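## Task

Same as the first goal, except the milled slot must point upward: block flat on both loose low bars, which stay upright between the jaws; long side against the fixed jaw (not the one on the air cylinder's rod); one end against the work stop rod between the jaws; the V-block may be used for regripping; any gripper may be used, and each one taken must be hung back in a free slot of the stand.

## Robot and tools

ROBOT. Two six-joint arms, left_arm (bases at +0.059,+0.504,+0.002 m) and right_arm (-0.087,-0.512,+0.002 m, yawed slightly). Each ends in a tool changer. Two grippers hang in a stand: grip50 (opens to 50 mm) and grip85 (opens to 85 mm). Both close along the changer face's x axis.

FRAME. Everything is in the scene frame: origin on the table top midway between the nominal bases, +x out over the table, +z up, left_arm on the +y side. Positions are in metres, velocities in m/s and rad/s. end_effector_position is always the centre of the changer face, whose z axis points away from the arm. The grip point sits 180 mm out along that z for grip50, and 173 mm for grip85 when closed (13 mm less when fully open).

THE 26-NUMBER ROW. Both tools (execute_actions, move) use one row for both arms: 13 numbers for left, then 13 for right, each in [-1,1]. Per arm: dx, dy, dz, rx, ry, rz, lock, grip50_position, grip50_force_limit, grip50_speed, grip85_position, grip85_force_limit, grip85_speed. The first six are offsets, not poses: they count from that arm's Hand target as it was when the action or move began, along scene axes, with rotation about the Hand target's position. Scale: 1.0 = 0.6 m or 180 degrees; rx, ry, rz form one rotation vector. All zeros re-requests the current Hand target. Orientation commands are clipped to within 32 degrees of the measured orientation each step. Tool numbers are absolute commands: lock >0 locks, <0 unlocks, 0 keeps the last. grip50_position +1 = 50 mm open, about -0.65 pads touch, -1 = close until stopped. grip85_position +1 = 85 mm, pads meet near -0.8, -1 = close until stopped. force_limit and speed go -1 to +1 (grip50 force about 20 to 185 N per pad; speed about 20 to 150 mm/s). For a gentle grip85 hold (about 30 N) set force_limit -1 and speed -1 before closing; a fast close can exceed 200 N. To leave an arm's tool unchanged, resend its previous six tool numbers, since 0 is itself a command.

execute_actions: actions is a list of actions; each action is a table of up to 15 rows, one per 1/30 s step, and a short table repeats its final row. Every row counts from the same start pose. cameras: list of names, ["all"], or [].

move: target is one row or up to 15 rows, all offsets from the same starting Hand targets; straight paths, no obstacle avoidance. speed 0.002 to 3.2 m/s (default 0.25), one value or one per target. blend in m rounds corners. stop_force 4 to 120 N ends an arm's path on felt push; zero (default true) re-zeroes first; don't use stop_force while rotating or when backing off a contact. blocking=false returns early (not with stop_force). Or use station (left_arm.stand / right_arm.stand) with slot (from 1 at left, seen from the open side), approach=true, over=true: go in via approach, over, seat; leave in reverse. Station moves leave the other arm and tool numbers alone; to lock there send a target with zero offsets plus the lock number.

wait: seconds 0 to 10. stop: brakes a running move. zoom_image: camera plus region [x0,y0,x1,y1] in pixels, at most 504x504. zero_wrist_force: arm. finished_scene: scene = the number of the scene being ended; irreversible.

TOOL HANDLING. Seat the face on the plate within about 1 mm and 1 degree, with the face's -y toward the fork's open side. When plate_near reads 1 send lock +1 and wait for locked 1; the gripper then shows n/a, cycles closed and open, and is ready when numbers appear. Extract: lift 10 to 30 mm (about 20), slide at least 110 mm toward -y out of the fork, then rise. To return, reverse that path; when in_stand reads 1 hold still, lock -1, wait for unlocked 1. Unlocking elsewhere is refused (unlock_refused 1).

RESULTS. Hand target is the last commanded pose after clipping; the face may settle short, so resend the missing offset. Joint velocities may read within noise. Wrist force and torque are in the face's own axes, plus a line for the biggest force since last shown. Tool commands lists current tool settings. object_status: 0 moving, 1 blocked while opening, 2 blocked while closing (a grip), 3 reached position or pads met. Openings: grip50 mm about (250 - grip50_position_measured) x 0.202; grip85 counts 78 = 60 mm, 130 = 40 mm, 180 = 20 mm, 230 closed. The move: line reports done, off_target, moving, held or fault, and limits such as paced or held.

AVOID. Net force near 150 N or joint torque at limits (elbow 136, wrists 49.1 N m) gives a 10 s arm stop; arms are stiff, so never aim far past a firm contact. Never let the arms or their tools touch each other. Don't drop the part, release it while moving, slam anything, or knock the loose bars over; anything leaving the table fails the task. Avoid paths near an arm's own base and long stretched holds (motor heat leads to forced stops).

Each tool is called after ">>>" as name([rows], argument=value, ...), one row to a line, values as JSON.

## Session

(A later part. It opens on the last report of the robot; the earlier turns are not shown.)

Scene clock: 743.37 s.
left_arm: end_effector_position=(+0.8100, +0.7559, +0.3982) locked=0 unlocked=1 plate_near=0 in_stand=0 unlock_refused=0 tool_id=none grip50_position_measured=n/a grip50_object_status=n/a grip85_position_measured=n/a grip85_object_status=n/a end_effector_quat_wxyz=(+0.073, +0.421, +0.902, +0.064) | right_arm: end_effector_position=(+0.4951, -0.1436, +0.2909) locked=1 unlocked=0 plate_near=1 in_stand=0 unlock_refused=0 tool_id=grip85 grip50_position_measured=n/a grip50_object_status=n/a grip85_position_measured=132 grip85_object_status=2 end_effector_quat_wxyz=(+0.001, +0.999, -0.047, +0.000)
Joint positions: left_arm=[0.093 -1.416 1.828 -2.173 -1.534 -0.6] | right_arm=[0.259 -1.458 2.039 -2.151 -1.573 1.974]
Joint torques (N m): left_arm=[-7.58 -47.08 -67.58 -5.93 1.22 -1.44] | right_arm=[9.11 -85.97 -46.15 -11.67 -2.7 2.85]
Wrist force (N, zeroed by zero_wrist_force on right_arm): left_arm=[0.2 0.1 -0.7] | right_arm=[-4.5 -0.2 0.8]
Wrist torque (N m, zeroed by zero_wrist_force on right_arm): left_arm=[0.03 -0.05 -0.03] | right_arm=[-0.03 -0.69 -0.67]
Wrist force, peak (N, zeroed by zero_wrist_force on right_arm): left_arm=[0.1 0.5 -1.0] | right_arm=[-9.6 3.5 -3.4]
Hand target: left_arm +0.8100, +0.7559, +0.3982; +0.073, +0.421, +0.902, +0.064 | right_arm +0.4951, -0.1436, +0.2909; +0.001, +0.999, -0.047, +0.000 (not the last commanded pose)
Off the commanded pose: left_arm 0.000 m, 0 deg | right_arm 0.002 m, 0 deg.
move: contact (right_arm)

>>> move(target=[0,0,0,0,0,0,0,1,1,1,1,1,1,-0.0004,-0.0003,0,0,0,0.0007,0,1,1,1,-1,-0.8,-1], speed=0.01)

>>> move(target=[0,0,0,0,0,0,0,1,1,1,1,1,1,0,0,-0.005,0,0,0,0,1,1,1,-1,-0.8,-1], speed=0.003, stop_force=6)

>>> move(target=[0,0,0,0,0,0,0,1,1,1,1,1,1,0.0003,0.0033,0.00017,0,0,0,0,1,1,1,-1,-0.8,-1], speed=0.003, stop_force=5)

>>> move(target=[0,0,0,0,0,0,0,1,1,1,1,1,1,0.0033,-0.0003,0,0,0,0,0,1,1,1,-1,-0.8,-1], speed=0.003, stop_force=5, cameras=["cam_right_wrist"])

>>> zoom_image(camera="cam_right_wrist", region=[380, 60, 580, 230])

Scene clock: 762.97 s.
left_arm: end_effector_position=(+0.8100, +0.7559, +0.3982) locked=0 unlocked=1 plate_near=0 in_stand=0 unlock_refused=0 tool_id=none grip50_position_measured=n/a grip50_object_status=n/a grip85_position_measured=n/a grip85_object_status=n/a end_effector_quat_wxyz=(+0.073, +0.421, +0.902, +0.064) | right_arm: end_effector_position=(+0.4949, -0.1438, +0.2909) locked=1 unlocked=0 plate_near=1 in_stand=0 unlock_refused=0 tool_id=grip85 grip50_position_measured=n/a grip50_object_status=n/a grip85_position_measured=132 grip85_object_status=2 end_effector_quat_wxyz=(+0.001, +0.999, -0.046, +0.000)
Joint positions: left_arm=[0.093 -1.416 1.828 -2.173 -1.534 -0.6] | right_arm=[0.259 -1.459 2.039 -2.151 -1.573 1.971]
Joint torques (N m): left_arm=[-10.65 -47.31 -66.7 -5.81 0.75 -1.47] | right_arm=[-6.89 -83.05 -43.2 -9.7 -2.09 -1.73]
Wrist force (N, zeroed by zero_wrist_force on right_arm): left_arm=[-0.1 0.3 -0.5] | right_arm=[-0.1 0.1 1.2]
Wrist torque (N m, zeroed by zero_wrist_force on right_arm): left_arm=[0.04 -0.03 -0.03] | right_arm=[-0.05 0.28 -0.43]
Wrist force, peak (N, zeroed by zero_wrist_force on right_arm): left_arm=[0.1 0.5 -0.9] | right_arm=[-4.8 0.0 1.2]
Hand target: left_arm +0.8100, +0.7559, +0.3982; +0.073, +0.421, +0.902, +0.064 | right_arm +0.4949, -0.1438, +0.2909; +0.001, +0.999, -0.046, +0.000
Off the commanded pose: left_arm 0.000 m, 0 deg | right_arm 0.000 m, 0 deg.
move: done

Scene clock: 764.23 s.
left_arm: end_effector_position=(+0.8100, +0.7559, +0.3982) locked=0 unlocked=1 plate_near=0 in_stand=0 unlock_refused=0 tool_id=none grip50_position_measured=n/a grip50_object_status=n/a grip85_position_measured=n/a grip85_object_status=n/a end_effector_quat_wxyz=(+0.073, +0.421, +0.902, +0.064) | right_arm: end_effector_position=(+0.4949, -0.1438, +0.2889) locked=1 unlocked=0 plate_near=1 in_stand=0 unlock_refused=0 tool_id=grip85 grip50_position_measured=n/a grip50_object_status=n/a grip85_position_measured=132 grip85_object_status=2 end_effector_quat_wxyz=(+0.001, +0.999, -0.046, +0.000)
Joint positions: left_arm=[0.093 -1.416 1.828 -2.173 -1.534 -0.6] | right_arm=[0.259 -1.457 2.041 -2.154 -1.573 1.971]
Joint torques (N m): left_arm=[-10.56 -46.73 -66.95 -5.51 0.58 -0.97] | right_arm=[-10.34 -75.87 -54.26 -5.5 -2.21 1.17]
Wrist force (N, zeroed by zero_wrist_force on right_arm): left_arm=[0.0 0.3 -0.5] | right_arm=[-5.2 2.5 -12.4]
Wrist torque (N m, zeroed by zero_wrist_force on right_arm): left_arm=[0.04 -0.04 -0.03] | right_arm=[-0.56 -0.72 -0.43]
Wrist force, peak (N, zeroed by zero_wrist_force on right_arm): left_arm=[-0.2 0.4 -0.9] | right_arm=[-5.8 3.1 -12.4]
Hand target: left_arm +0.8100, +0.7559, +0.3982; +0.073, +0.421, +0.902, +0.064 | right_arm +0.4949, -0.1438, +0.2890; +0.001, +0.999, -0.046, +0.000 (not the last commanded pose)
Off the commanded pose: left_arm 0.000 m, 0 deg | right_arm 0.001 m, 0 deg.
move: contact (right_arm)

Scene clock: 765.47 s.
left_arm: end_effector_position=(+0.8100, +0.7559, +0.3982) locked=0 unlocked=1 plate_near=0 in_stand=0 unlock_refused=0 tool_id=none grip50_position_measured=n/a grip50_object_status=n/a grip85_position_measured=n/a grip85_object_status=n/a end_effector_quat_wxyz=(+0.073, +0.421, +0.902, +0.064) | right_arm: end_effector_position=(+0.4949, -0.1434, +0.2890) locked=1 unlocked=0 plate_near=1 in_stand=0 unlock_refused=0 tool_id=grip85 grip50_position_measured=n/a grip50_object_status=n/a grip85_position_measured=132 grip85_object_status=2 end_effector_quat_wxyz=(+0.001, +0.999, -0.046, +0.000)
Joint positions: left_arm=[0.093 -1.416 1.828 -2.173 -1.534 -0.6] | right_arm=[0.26 -1.456 2.041 -2.154 -1.573 1.972]
Joint torques (N m): left_arm=[-6.82 -46.82 -66.71 -5.88 1.02 -1.02] | right_arm=[-1.92 -82.51 -43.43 -10.78 6.25 -1.81]
Wrist force (N, zeroed by zero_wrist_force on right_arm): left_arm=[0.1 0.6 -0.6] | right_arm=[-0.8 8.6 -5.7]
Wrist torque (N m, zeroed by zero_wrist_force on right_arm): left_arm=[0.06 -0.05 -0.03] | right_arm=[-1.66 0.06 -0.59]
Wrist force, peak (N, zeroed by zero_wrist_force on right_arm): left_arm=[0.3 0.4 -1.0] | right_arm=[-3.8 11.0 -9.6]
Hand target: left_arm +0.8100, +0.7559, +0.3982; +0.073, +0.421, +0.902, +0.064 | right_arm +0.4949, -0.1434, +0.2890; +0.001, +0.999, -0.046, +0.000 (not the last commanded pose)
Off the commanded pose: left_arm 0.000 m, 0 deg | right_arm 0.002 m, 0 deg.
move: contact (right_arm)

Scene clock: 766.63 s.
left_arm: end_effector_position=(+0.8100, +0.7559, +0.3982) locked=0 unlocked=1 plate_near=0 in_stand=0 unlock_refused=0 tool_id=none grip50_position_measured=n/a grip50_object_status=n/a grip85_position_measured=n/a grip85_object_status=n/a end_effector_quat_wxyz=(+0.073, +0.421, +0.902, +0.064) | right_arm: end_effector_position=(+0.4950, -0.1435, +0.2890) locked=1 unlocked=0 plate_near=1 in_stand=0 unlock_refused=0 tool_id=grip85 grip50_position_measured=n/a grip50_object_status=n/a grip85_position_measured=132 grip85_object_status=2 end_effector_quat_wxyz=(+0.001, +0.999, -0.046, +0.000)
Joint positions: left_arm=[0.093 -1.416 1.828 -2.173 -1.534 -0.6] | right_arm=[0.259 -1.456 2.041 -2.154 -1.573 1.972]
Joint torques (N m): left_arm=[-8.29 -47.86 -67.88 -5.93 0.89 -1.36] | right_arm=[8.14 -78.67 -41.95 -9.18 2.75 2.82]
Wrist force (N, zeroed by zero_wrist_force on right_arm): left_arm=[-0.1 0.1 -0.5] | right_arm=[-6.4 7.6 -11.9]
Wrist torque (N m, zeroed by zero_wrist_force on right_arm): left_arm=[0.02 -0.03 -0.03] | right_arm=[-1.43 -1.01 -0.63]
Wrist force, peak (N, zeroed by zero_wrist_force on right_arm): left_arm=[0.2 0.5 -0.9] | right_arm=[-11.0 9.4 -17.1]
Hand target: left_arm +0.8100, +0.7559, +0.3982; +0.073, +0.421, +0.902, +0.064 | right_arm +0.4950, -0.1435, +0.2890; +0.001, +0.999, -0.046, +0.000 (not the last commanded pose)
Off the commanded pose: left_arm 0.000 m, 0 deg | right_arm 0.002 m, 0 deg.
move: contact (right_arm)
Images, in order (width x height): cam_right_wrist 896x504.

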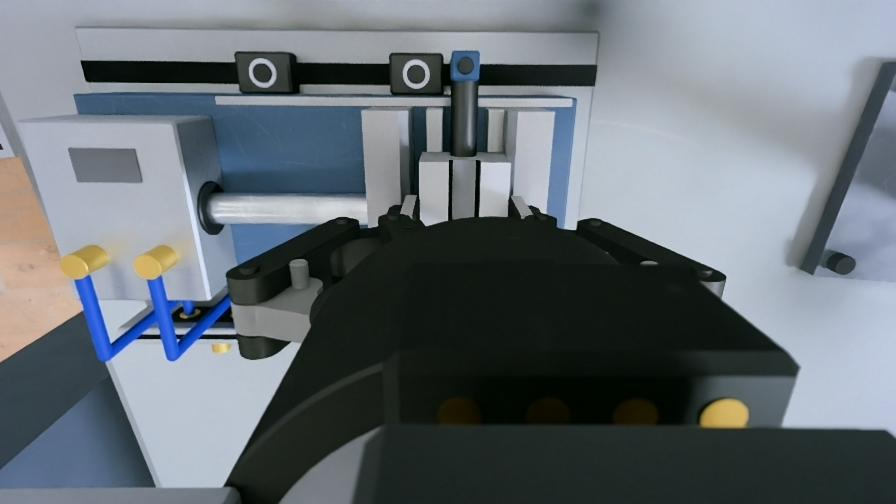

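Scaled by 2.520 from the camera's 896x504 image, which has a finer 1280x720 frame.

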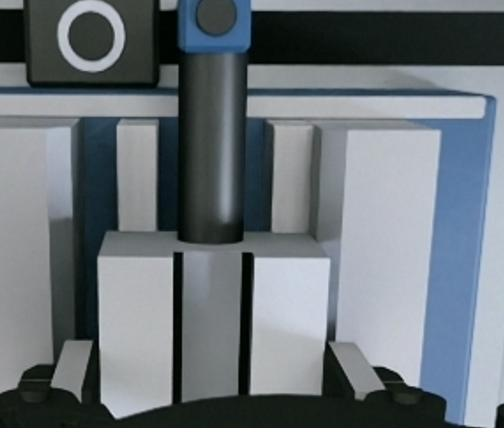

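>>> move([
  [0,0,0,0,0,0,0,1,1,1,1,1,1,0,0,0,0,0,0,0,1,1,1,0.3,-0.8,-1],
  [0,0,0,0,0,0,0,1,1,1,1,1,1,0,0,0.05,0,0,0,0,1,1,1,0.3,-0.8,-1],
  [0,0,0,0,0,0,0,1,1,1,1,1,1,0,-0.01,0.12,0,0,0,0,1,1,1,0.3,-0.8,-1],
], speed=[0.02,0.04,0.15], cameras=["all"])

>>> zoom_image(camera="cam_right_wrist", region=[380, 60, 580, 230])

Scene clock: 780.90 s.
left_arm: end_effector_position=(+0.8100, +0.7559, +0.3982) locked=0 unlocked=1 plate_near=0 in_stand=0 unlock_refused=0 tool_id=none grip50_position_measured=n/a grip50_object_status=n/a grip85_position_measured=n/a grip85_object_status=n/a end_effector_quat_wxyz=(+0.073, +0.421, +0.902, +0.064) | right_arm: end_effector_position=(+0.4951, -0.1495, +0.3611) locked=1 unlocked=0 plate_near=1 in_stand=0 unlock_refused=0 tool_id=grip85 grip50_position_measured=n/a grip50_object_status=n/a grip85_position_measured=91 grip85_object_status=3 end_effector_quat_wxyz=(+0.001, +0.999, -0.046, +0.000)
Joint positions: left_arm=[0.093 -1.416 1.828 -2.173 -1.534 -0.6] | right_arm=[0.251 -1.525 1.972 -2.016 -1.573 1.963]
Joint torques (N m): left_arm=[-7.27 -46.87 -66.71 -6.3 0.99 -1.03] | right_arm=[10.54 -57.89 -48.08 -7.2 -1.62 2.07]
Wrist force (N, zeroed by zero_wrist_force on right_arm): left_arm=[0.0 0.2 -0.4] | right_arm=[0.5 -1.9 -0.7]
Wrist torque (N m, zeroed by zero_wrist_force on right_arm): left_arm=[0.03 -0.04 -0.03] | right_arm=[-0.18 0.26 -0.41]
Wrist force, peak (N, zeroed by zero_wrist_force on right_arm): left_arm=[0.1 0.3 -1.1] | right_arm=[-6.6 7.7 -12.6]
Hand target: left_arm +0.8100, +0.7559, +0.3982; +0.073, +0.421, +0.902, +0.064 | right_arm +0.4950, -0.1495, +0.3610; +0.001, +0.999, -0.046, +0.000
Off the commanded pose: left_arm 0.000 m, 0 deg | right_arm 0.000 m, 0 deg.
move: done

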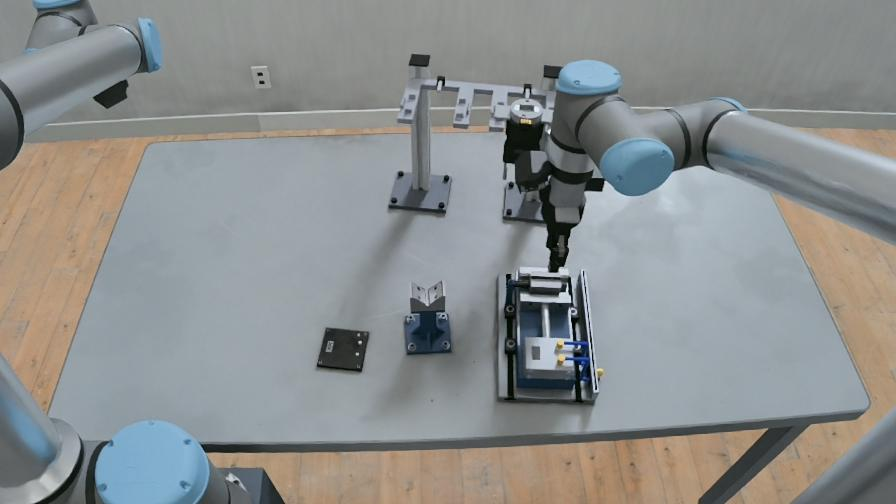

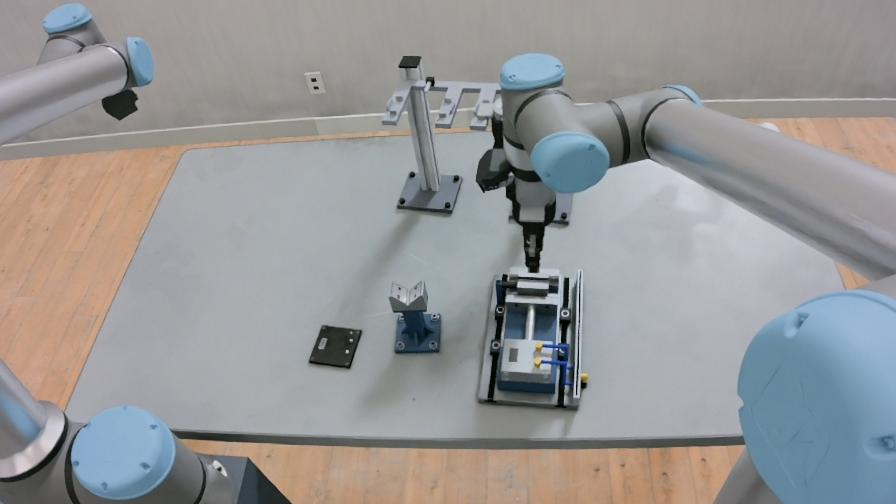

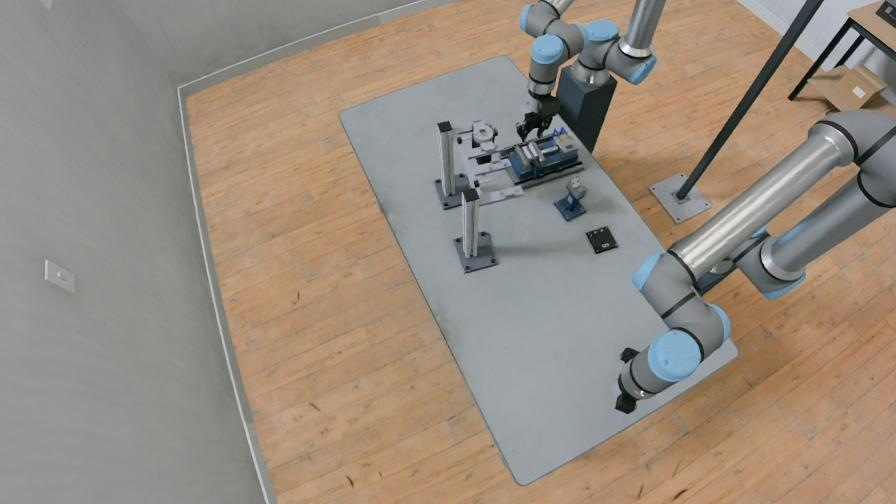

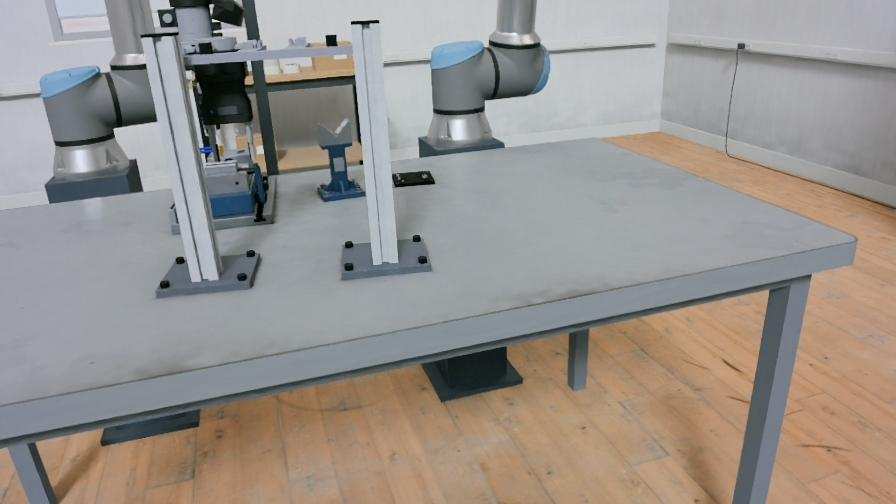

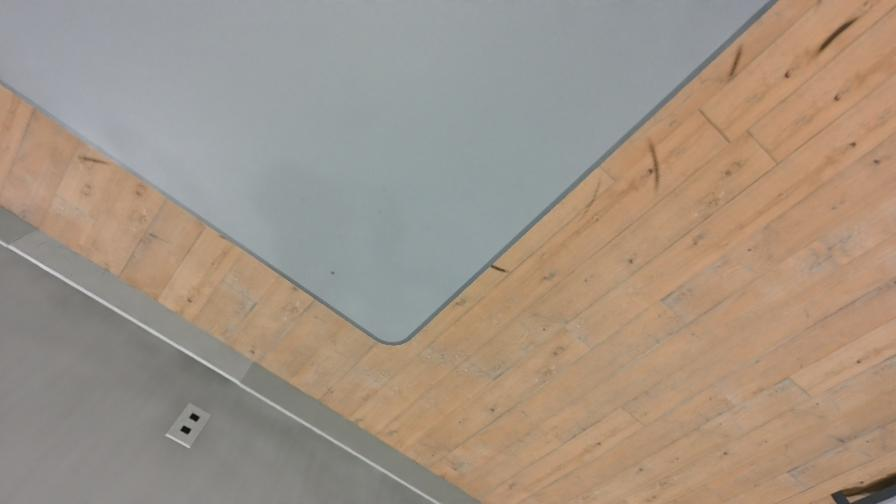

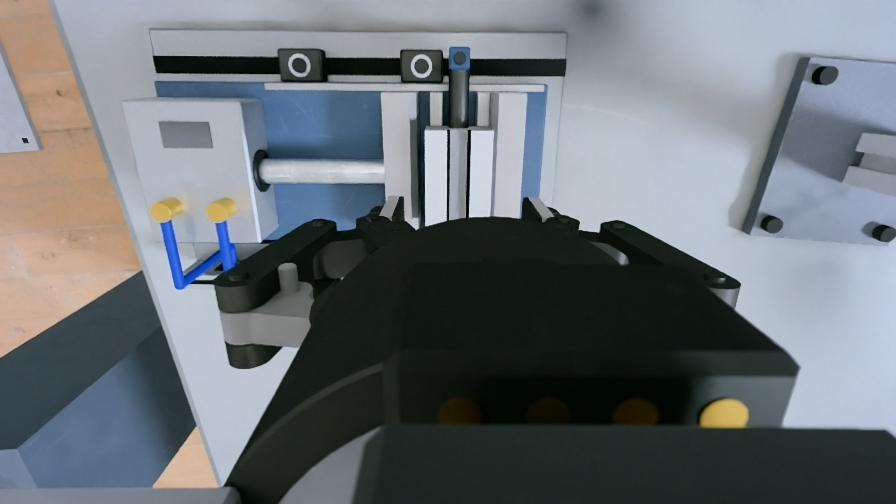

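Scaled by 2.520 from the camera's 896x504 image, which has a finer 1280x720 frame.

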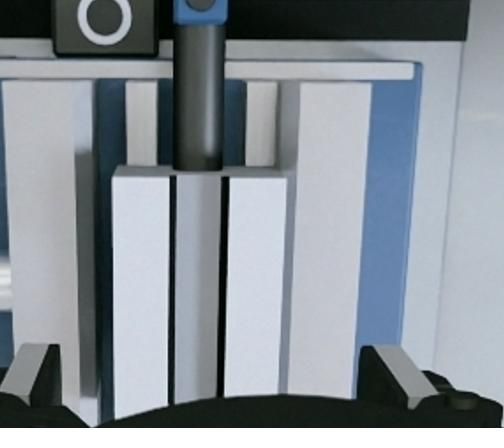

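>>> zoom_image(camera="cam_right_wrist", region=[415, 110, 515, 220])

Scaled by 4.582 from the camera's 896x504 image, which has a finer 1280x720 frame.

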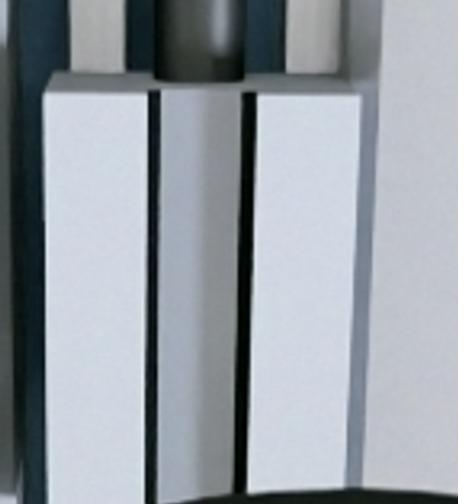

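>>> move(target=[0,0,0,0,0,0,0,1,1,1,1,1,1,-0.075,0.1658,0.065,0,0,0.53,0,1,1,1,0.3,-0.8,-1], speed=0.4)

>>> move(station="right_arm.stand", slot=1, approach=true, speed=0.2, cameras=["cam_head_left", "cam_right_wrist", "cam_high"])

Scene clock: 795.87 s.
left_arm: end_effector_position=(+0.8100, +0.7559, +0.3982) locked=0 unlocked=1 plate_near=0 in_stand=0 unlock_refused=0 tool_id=none grip50_position_measured=n/a grip50_object_status=n/a grip85_position_measured=n/a grip85_object_status=n/a end_effector_quat_wxyz=(+0.073, +0.421, +0.902, +0.064) | right_arm: end_effector_position=(+0.4500, -0.0499, +0.4001) locked=1 unlocked=0 plate_near=1 in_stand=0 unlock_refused=0 tool_id=grip85 grip50_position_measured=n/a grip50_object_status=n/a grip85_position_measured=91 grip85_object_status=3 end_effector_quat_wxyz=(+0.001, +0.706, +0.708, +0.001)
Joint positions: left_arm=[0.093 -1.416 1.828 -2.173 -1.534 -0.6] | right_arm=[0.412 -1.515 1.887 -1.944 -1.572 0.46]
Joint torques (N m): left_arm=[-10.05 -45.3 -67.1 -5.96 0.71 -1.32] | right_arm=[-7.96 -67.17 -48.79 -10.04 1.79 -1.72]
Wrist force (N, zeroed by zero_wrist_force on right_arm): left_arm=[0.1 0.3 -0.7] | right_arm=[-0.1 -2.0 -1.4]
Wrist torque (N m, zeroed by zero_wrist_force on right_arm): left_arm=[0.04 -0.05 -0.04] | right_arm=[-0.13 0.38 -0.55]
Wrist force, peak (N, zeroed by zero_wrist_force on right_arm): left_arm=[0.1 0.5 -1.0] | right_arm=[1.4 -3.0 -1.7]
Hand target: left_arm +0.8100, +0.7559, +0.3982; +0.073, +0.421, +0.902, +0.064 | right_arm +0.4500, -0.0500, +0.4000; +0.001, +0.706, +0.708, +0.001
Off the commanded pose: left_arm 0.000 m, 0 deg | right_arm 0.000 m, 0 deg.
move: done

Scene clock: 797.47 s.
left_arm: end_effector_position=(+0.8100, +0.7559, +0.3982) locked=0 unlocked=1 plate_near=0 in_stand=0 unlock_refused=0 tool_id=none grip50_position_measured=n/a grip50_object_status=n/a grip85_position_measured=n/a grip85_object_status=n/a end_effector_quat_wxyz=(+0.073, +0.421, +0.902, +0.064) | right_arm: end_effector_position=(+0.6168, +0.0901, +0.3822) locked=1 unlocked=0 plate_near=1 in_stand=0 unlock_refused=0 tool_id=grip85 grip50_position_measured=n/a grip50_object_status=n/a grip85_position_measured=91 grip85_object_status=3 end_effector_quat_wxyz=(+0.001, +0.764, +0.645, +0.001)
Joint positions: left_arm=[0.093 -1.416 1.828 -2.173 -1.534 -0.6] | right_arm=[0.469 -1.159 1.47 -1.883 -1.572 0.687]
Joint torques (N m): left_arm=[-5.62 -47.92 -66.77 -6.01 0.28 -0.98] | right_arm=[-6.47 -91.15 -66.52 -9.67 -2.77 -0.79]
Wrist force (N, zeroed by zero_wrist_force on right_arm): left_arm=[0.2 0.2 -0.7] | right_arm=[0.6 -1.8 -1.5]
Wrist torque (N m, zeroed by zero_wrist_force on right_arm): left_arm=[0.04 -0.05 -0.03] | right_arm=[-0.07 0.31 -0.31]
Wrist force, peak (N, zeroed by zero_wrist_force on right_arm): left_arm=[0.2 0.6 -0.9] | right_arm=[-3.5 -7.5 -2.7]
Hand target: left_arm +0.8100, +0.7559, +0.3982; +0.073, +0.421, +0.902, +0.064 | right_arm +0.6169, +0.0901, +0.3822; +0.001, +0.764, +0.645, +0.001
Tool commands: left_gripper/lock=+0.0 left_gripper/grip50_position=+1.0 left_gripper/grip50_force_limit=+1.0 left_gripper/grip50_speed=+1.0 left_gripper/grip85_position=+1.0 left_gripper/grip85_force_limit=+1.0 left_gripper/grip85_speed=+1.0 right_gripper/lock=+0.0 right_gripper/grip50_position=+1.0 right_gripper/grip50_force_limit=+1.0 right_gripper/grip50_speed=+1.0 right_gripper/grip85_position=+0.3 right_gripper/grip85_force_limit=-0.8 right_gripper/grip85_speed=-1.0
Off the commanded pose: right_arm 0.000 m, 0 deg.
move: done; to station right_arm.stand, slot 1, approach point
Images, in order (width x height): cam_head_left 896x504, cam_high 896x504, cam_right_wrist 896x504.

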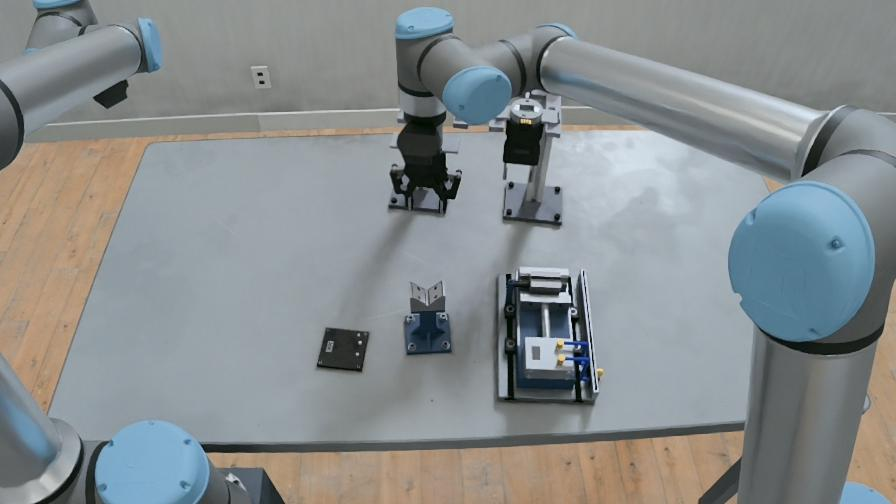

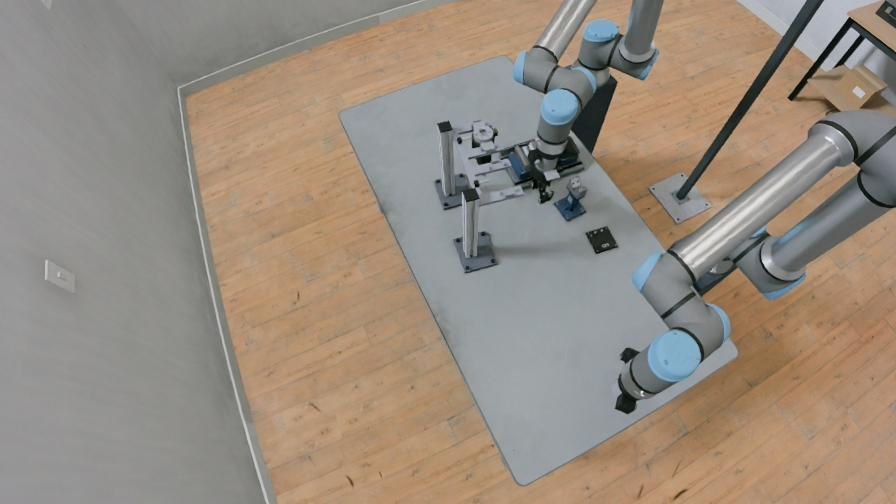

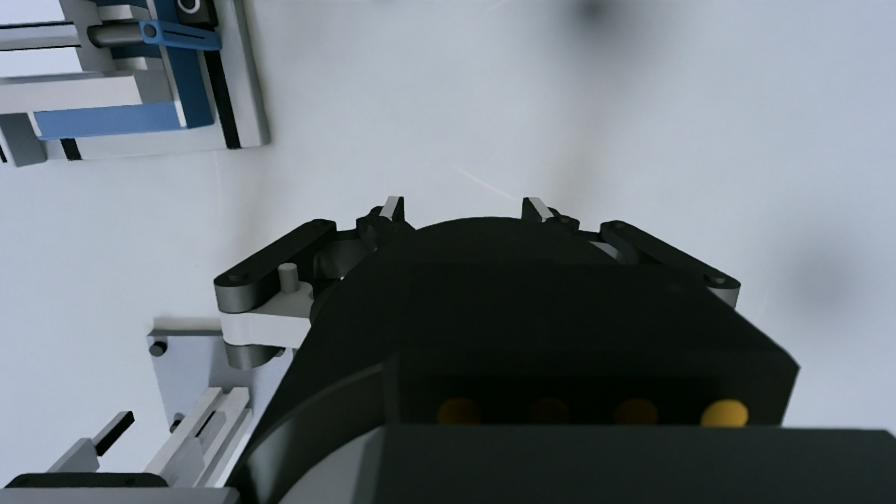

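>>> move(station="right_arm.stand", slot=1, over=true, speed=0.1)

>>> move(station="right_arm.stand", slot=1, speed=0.02, stop_force=25)

Scene clock: 802.07 s.
left_arm: end_effector_position=(+0.8100, +0.7559, +0.3982) locked=0 unlocked=1 plate_near=0 in_stand=0 unlock_refused=0 tool_id=none grip50_position_measured=n/a grip50_object_status=n/a grip85_position_measured=n/a grip85_object_status=n/a end_effector_quat_wxyz=(+0.073, +0.421, +0.902, +0.064) | right_arm: end_effector_position=(+0.7550, +0.0667, +0.3824) locked=1 unlocked=0 plate_near=1 in_stand=0 unlock_refused=0 tool_id=grip85 grip50_position_measured=n/a grip50_object_status=n/a grip85_position_measured=91 grip85_object_status=3 end_effector_quat_wxyz=(+0.001, +0.764, +0.645, +0.001)
Joint positions: left_arm=[0.093 -1.416 1.828 -2.173 -1.534 -0.6] | right_arm=[0.381 -1.002 1.231 -1.801 -1.572 0.6]
Joint torques (N m): left_arm=[-8.85 -46.95 -66.6 -5.95 0.54 -1.26] | right_arm=[9.85 -134.86 -52.52 -9.99 2.27 3.27]
Wrist force (N, zeroed by zero_wrist_force on right_arm): left_arm=[0.2 0.4 -0.9] | right_arm=[0.7 -2.5 -1.7]
Wrist torque (N m, zeroed by zero_wrist_force on right_arm): left_arm=[0.05 -0.06 -0.03] | right_arm=[-0.13 0.32 -0.46]
Wrist force, peak (N, zeroed by zero_wrist_force on right_arm): left_arm=[0.2 0.5 -1.0] | right_arm=[1.3 -6.0 -1.4]
Hand target: left_arm +0.8100, +0.7559, +0.3982; +0.073, +0.421, +0.902, +0.064 | right_arm +0.7549, +0.0667, +0.3825; +0.001, +0.764, +0.645, +0.001
Tool commands: left_gripper/lock=+0.0 left_gripper/grip50_position=+1.0 left_gripper/grip50_force_limit=+1.0 left_gripper/grip50_speed=+1.0 left_gripper/grip85_position=+1.0 left_gripper/grip85_force_limit=+1.0 left_gripper/grip85_speed=+1.0 right_gripper/lock=+0.0 right_gripper/grip50_position=+1.0 right_gripper/grip50_force_limit=+1.0 right_gripper/grip50_speed=+1.0 right_gripper/grip85_position=+0.3 right_gripper/grip85_force_limit=-0.8 right_gripper/grip85_speed=-1.0
Off the commanded pose: right_arm 0.000 m, 0 deg.
move: done; to station right_arm.stand, slot 1, over the seat

Scene clock: 803.97 s.
left_arm: end_effector_position=(+0.8100, +0.7559, +0.3982) locked=0 unlocked=1 plate_near=0 in_stand=0 unlock_refused=0 tool_id=none grip50_position_measured=n/a grip50_object_status=n/a grip85_position_measured=n/a grip85_object_status=n/a end_effector_quat_wxyz=(+0.073, +0.421, +0.902, +0.064) | right_arm: end_effector_position=(+0.7549, +0.0667, +0.3604) locked=1 unlocked=0 plate_near=1 in_stand=1 unlock_refused=0 tool_id=grip85 grip50_position_measured=n/a grip50_object_status=n/a grip85_position_measured=91 grip85_object_status=3 end_effector_quat_wxyz=(+0.001, +0.764, +0.645, +0.001)
Joint positions: left_arm=[0.093 -1.416 1.828 -2.173 -1.534 -0.6] | right_arm=[0.381 -0.993 1.256 -1.836 -1.572 0.6]
Joint torques (N m): left_arm=[-6.72 -46.9 -68 -6.06 0.52 -1.03] | right_arm=[4.51 -103.98 -60.64 -1.54 0.69 2.45]
Wrist force (N, zeroed by zero_wrist_force on right_arm): left_arm=[0.1 0.3 -0.8] | right_arm=[1.0 0.1 -18.4]
Wrist torque (N m, zeroed by zero_wrist_force on right_arm): left_arm=[0.04 -0.05 -0.03] | right_arm=[0.17 0.83 -0.45]
Wrist force, peak (N, zeroed by zero_wrist_force on right_arm): left_arm=[0.0 0.8 -1.0] | right_arm=[1.0 0.1 -18.4]
Hand target: left_arm +0.8100, +0.7559, +0.3982; +0.073, +0.421, +0.902, +0.064 | right_arm +0.7549, +0.0667, +0.3605; +0.001, +0.764, +0.645, +0.001
Tool commands: left_gripper/lock=+0.0 left_gripper/grip50_position=+1.0 left_gripper/grip50_force_limit=+1.0 left_gripper/grip50_speed=+1.0 left_gripper/grip85_position=+1.0 left_gripper/grip85_force_limit=+1.0 left_gripper/grip85_speed=+1.0 right_gripper/lock=+0.0 right_gripper/grip50_position=+1.0 right_gripper/grip50_force_limit=+1.0 right_gripper/grip50_speed=+1.0 right_gripper/grip85_position=+0.3 right_gripper/grip85_force_limit=-0.8 right_gripper/grip85_speed=-1.0
Off the commanded pose: right_arm 0.000 m, 0 deg.
move: done; to station right_arm.stand, slot 1

>>> move(target=[0,0,0,0,0,0,0,1,1,1,1,1,1,0,0,0,0,0,0,-1,1,1,1,0.3,-0.8,-1], speed=0.02)

>>> wait(seconds=1)

Scene clock: 806.67 s.
left_arm: end_effector_position=(+0.8100, +0.7559, +0.3982) locked=0 unlocked=1 plate_near=0 in_stand=0 unlock_refused=0 tool_id=none grip50_position_measured=n/a grip50_object_status=n/a grip85_position_measured=n/a grip85_object_status=n/a end_effector_quat_wxyz=(+0.073, +0.421, +0.902, +0.064) | right_arm: end_effector_position=(+0.7549, +0.0667, +0.3605) locked=1 unlocked=0 plate_near=1 in_stand=1 unlock_refused=0 tool_id=grip85 grip50_position_measured=n/a grip50_object_status=n/a grip85_position_measured=91 grip85_object_status=3 end_effector_quat_wxyz=(+0.001, +0.764, +0.645, +0.001)
Joint positions: left_arm=[0.093 -1.416 1.828 -2.173 -1.534 -0.6] | right_arm=[0.381 -0.993 1.256 -1.836 -1.572 0.6]
Joint torques (N m): left_arm=[-7.42 -47.87 -66.86 -6.48 0.52 -0.77] | right_arm=[0.12 -100.95 -57.77 -2.07 -0.53 -0.58]
Wrist force (N, zeroed by zero_wrist_force on right_arm): left_arm=[0.2 0.4 -0.6] | right_arm=[0.9 -1.0 -3.8]
Wrist torque (N m, zeroed by zero_wrist_force on right_arm): left_arm=[0.05 -0.05 -0.03] | right_arm=[0.08 1.07 -0.44]
Wrist force, peak (N, zeroed by zero_wrist_force on right_arm): left_arm=[0.2 0.4 -1.2] | right_arm=[0.8 0.2 -18.5]
Hand target: left_arm +0.8100, +0.7559, +0.3982; +0.073, +0.421, +0.902, +0.064 | right_arm +0.7549, +0.0667, +0.3605; +0.001, +0.764, +0.645, +0.001
Tool commands: left_gripper/lock=+0.0 left_gripper/grip50_position=+1.0 left_gripper/grip50_force_limit=+1.0 left_gripper/grip50_speed=+1.0 left_gripper/grip85_position=+1.0 left_gripper/grip85_force_limit=+1.0 left_gripper/grip85_speed=+1.0 right_gripper/lock=+0.0 right_gripper/grip50_position=+1.0 right_gripper/grip50_force_limit=+1.0 right_gripper/grip50_speed=+1.0 right_gripper/grip85_position=+0.3 right_gripper/grip85_force_limit=-0.8 right_gripper/grip85_speed=-1.0
Off the commanded pose: left_arm 0.000 m, 0 deg | right_arm 0.000 m, 0 deg.
move: done

Scene clock: 807.67 s.
left_arm: end_effector_position=(+0.8100, +0.7559, +0.3982) locked=0 unlocked=1 plate_near=0 in_stand=0 unlock_refused=0 tool_id=none grip50_position_measured=n/a grip50_object_status=n/a grip85_position_measured=n/a grip85_object_status=n/a end_effector_quat_wxyz=(+0.073, +0.421, +0.902, +0.064) | right_arm: end_effector_position=(+0.7549, +0.0667, +0.3605) locked=0 unlocked=1 plate_near=1 in_stand=1 unlock_refused=0 tool_id=none grip50_position_measured=n/a grip50_object_status=n/a grip85_position_measured=n/a grip85_object_status=n/a end_effector_quat_wxyz=(+0.001, +0.764, +0.645, +0.001)
Joint positions: left_arm=[0.093 -1.416 1.828 -2.173 -1.534 -0.6] | right_arm=[0.381 -0.993 1.256 -1.836 -1.572 0.6]
Joint torques (N m): left_arm=[-10.05 -49.7 -67.95 -6.05 -0.06 -0.92] | right_arm=[-3.77 -105.12 -57.27 -5.7 -0.94 -1.34]
Wrist force (N, zeroed by zero_wrist_force on right_arm): left_arm=[-0.1 0.2 -0.8] | right_arm=[0.7 -1.0 -4.2]
Wrist torque (N m, zeroed by zero_wrist_force on right_arm): left_arm=[0.04 -0.03 -0.03] | right_arm=[-0.04 0.40 -0.47]
Wrist force, peak (N, zeroed by zero_wrist_force on right_arm): left_arm=[0.4 0.3 -1.0] | right_arm=[0.9 -1.5 -4.6]
Hand target: left_arm +0.8100, +0.7559, +0.3982; +0.073, +0.421, +0.902, +0.064 | right_arm +0.7549, +0.0667, +0.3605; +0.001, +0.764, +0.645, +0.001
Tool commands: left_gripper/lock=+0.0 left_gripper/grip50_position=+1.0 left_gripper/grip50_force_limit=+1.0 left_gripper/grip50_speed=+1.0 left_gripper/grip85_position=+1.0 left_gripper/grip85_force_limit=+1.0 left_gripper/grip85_speed=+1.0 right_gripper/lock=+0.0 right_gripper/grip50_position=+1.0 right_gripper/grip50_force_limit=+1.0 right_gripper/grip50_speed=+1.0 right_gripper/grip85_position=+0.3 right_gripper/grip85_force_limit=-0.8 right_gripper/grip85_speed=-1.0
Off the commanded pose: left_arm 0.000 m, 0 deg | right_arm 0.000 m, 0 deg.
wait: 1.00 s; at rest by 0.23 s

>>> move(station="right_arm.stand", slot=1, over=true, speed=0.06)

>>> move([
  [0,0,0,0,0,0,0,1,1,1,1,1,1,0,0,0.1,0,0,0,0,1,1,1,1,1,1],
  [0,0,0,0,0,0,0,1,1,1,1,1,1,-0.45,-0.33,0,0,0,0,0,1,1,1,1,1,1],
], speed=[0.2,0.4], blend=[0.03,0], cameras=["cam_head_left","cam_right_wrist"])

>>> zoom_image(camera="cam_right_wrist", region=[300, 100, 700, 325])

Scene clock: 818.03 s.
left_arm: end_effector_position=(+0.8100, +0.7559, +0.3982) locked=0 unlocked=1 plate_near=0 in_stand=0 unlock_refused=0 tool_id=none grip50_position_measured=n/a grip50_object_status=n/a grip85_position_measured=n/a grip85_object_status=n/a end_effector_quat_wxyz=(+0.073, +0.421, +0.902, +0.064) | right_arm: end_effector_position=(+0.7550, +0.0667, +0.3829) locked=0 unlocked=1 plate_near=0 in_stand=0 unlock_refused=0 tool_id=none grip50_position_measured=n/a grip50_object_status=n/a grip85_position_measured=n/a grip85_object_status=n/a end_effector_quat_wxyz=(+0.001, +0.764, +0.645, +0.001)
Joint positions: left_arm=[0.093 -1.416 1.828 -2.173 -1.534 -0.6] | right_arm=[0.381 -1.003 1.231 -1.801 -1.572 0.6]
Joint torques (N m): left_arm=[-7.84 -49.52 -66.27 -6.32 0.21 -1.36] | right_arm=[0.51 -90.56 -40.16 -8 -2.52 -1.54]
Wrist force (N, zeroed by zero_wrist_force on right_arm): left_arm=[0.2 0.2 -0.8] | right_arm=[0.8 -1.8 -1.7]
Wrist torque (N m, zeroed by zero_wrist_force on right_arm): left_arm=[0.04 -0.05 -0.03] | right_arm=[-0.11 0.33 -0.48]
Wrist force, peak (N, zeroed by zero_wrist_force on right_arm): left_arm=[-0.2 0.3 -1.0] | right_arm=[0.6 -1.2 -5.1]
Hand target: left_arm +0.8100, +0.7559, +0.3982; +0.073, +0.421, +0.902, +0.064 | right_arm +0.7549, +0.0667, +0.3825; +0.001, +0.764, +0.645, +0.001
Tool commands: left_gripper/lock=+0.0 left_gripper/grip50_position=+1.0 left_gripper/grip50_force_limit=+1.0 left_gripper/grip50_speed=+1.0 left_gripper/grip85_position=+1.0 left_gripper/grip85_force_limit=+1.0 left_gripper/grip85_speed=+1.0 right_gripper/lock=+0.0 right_gripper/grip50_position=+1.0 right_gripper/grip50_force_limit=+1.0 right_gripper/grip50_speed=+1.0 right_gripper/grip85_position=+0.3 right_gripper/grip85_force_limit=-0.8 right_gripper/grip85_speed=-1.0
Off the commanded pose: right_arm 0.000 m, 0 deg.
move: done; to station right_arm.stand, slot 1, over the seat

Scene clock: 819.70 s.
left_arm: end_effector_position=(+0.8100, +0.7559, +0.3982) locked=0 unlocked=1 plate_near=0 in_stand=0 unlock_refused=0 tool_id=none grip50_position_measured=n/a grip50_object_status=n/a grip85_position_measured=n/a grip85_object_status=n/a end_effector_quat_wxyz=(+0.073, +0.421, +0.902, +0.064) | right_arm: end_effector_position=(+0.4851, -0.1312, +0.3826) locked=0 unlocked=1 plate_near=0 in_stand=0 unlock_refused=0 tool_id=none grip50_position_measured=n/a grip50_object_status=n/a grip85_position_measured=n/a grip85_object_status=n/a end_effector_quat_wxyz=(+0.001, +0.764, +0.645, +0.001)
Joint positions: left_arm=[0.093 -1.416 1.828 -2.173 -1.534 -0.6] | right_arm=[0.281 -1.539 1.945 -1.979 -1.572 0.5]
Joint torques (N m): left_arm=[-6.49 -49.5 -65.63 -6.08 0.43 -1.5] | right_arm=[0.55 -71.77 -39.74 -3.36 2.38 3.18]
Wrist force (N, zeroed by zero_wrist_force on right_arm): left_arm=[0.3 0.3 -0.8] | right_arm=[0.1 -2.0 -1.0]
Wrist torque (N m, zeroed by zero_wrist_force on right_arm): left_arm=[0.04 -0.06 -0.03] | right_arm=[-0.16 0.36 -0.52]
Wrist force, peak (N, zeroed by zero_wrist_force on right_arm): left_arm=[-0.1 0.2 -1.1] | right_arm=[4.3 1.6 -5.7]
Hand target: left_arm +0.8100, +0.7559, +0.3982; +0.073, +0.421, +0.902, +0.064 | right_arm +0.4849, -0.1313, +0.3825; +0.001, +0.764, +0.645, +0.001
Off the commanded pose: left_arm 0.000 m, 0 deg | right_arm 0.000 m, 0 deg.
move: done
Images, in order (width x height): cam_head_left 896x504, cam_right_wrist 896x504.

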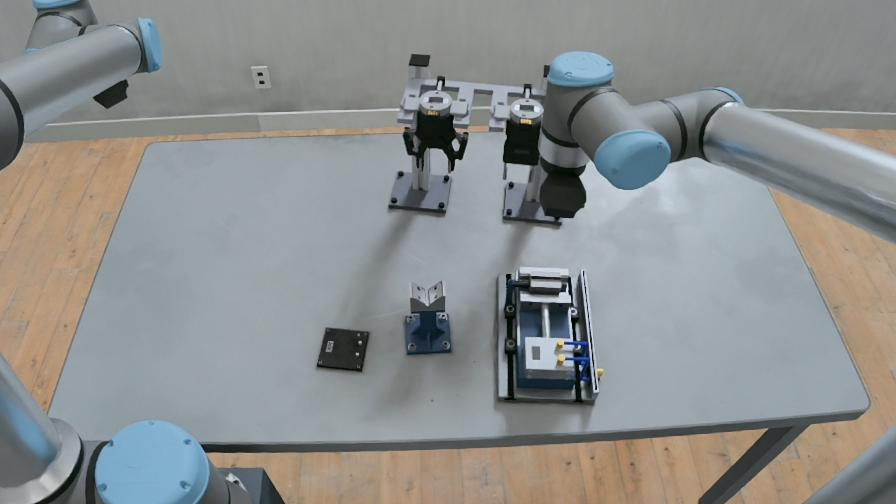

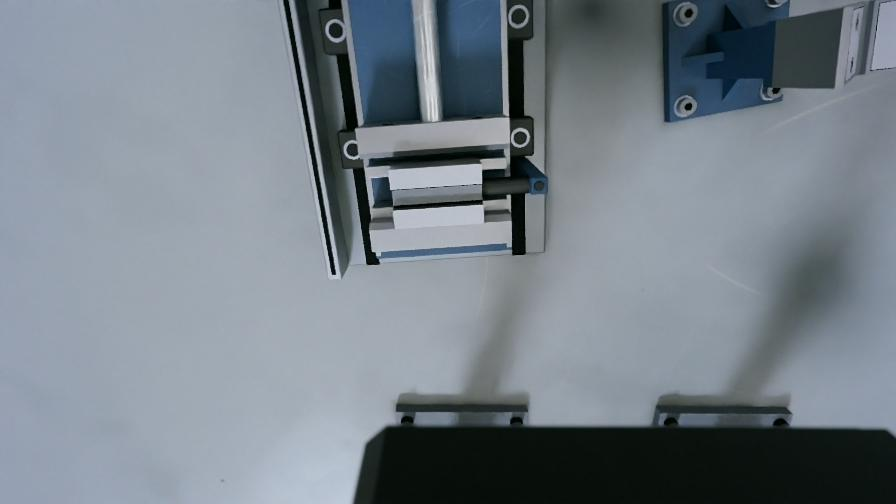

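Scaled by 1.260 from the camera's 896x504 image, which has a finer 1280x720 frame.

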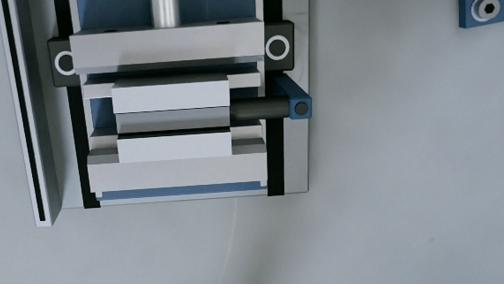

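>>> zoom_image(camera="cam_right_wrist", region=[350, 140, 550, 252])

Scaled by 2.520 from the camera's 896x504 image, which has a finer 1280x720 frame.

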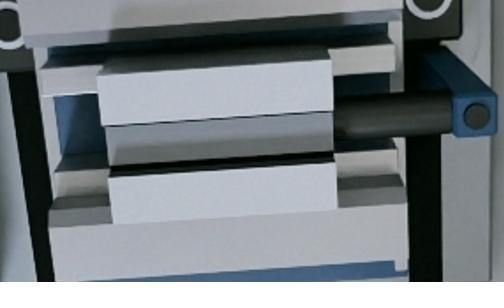

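>>> finished_scene(scene=2)

The scene is finished: the task was done.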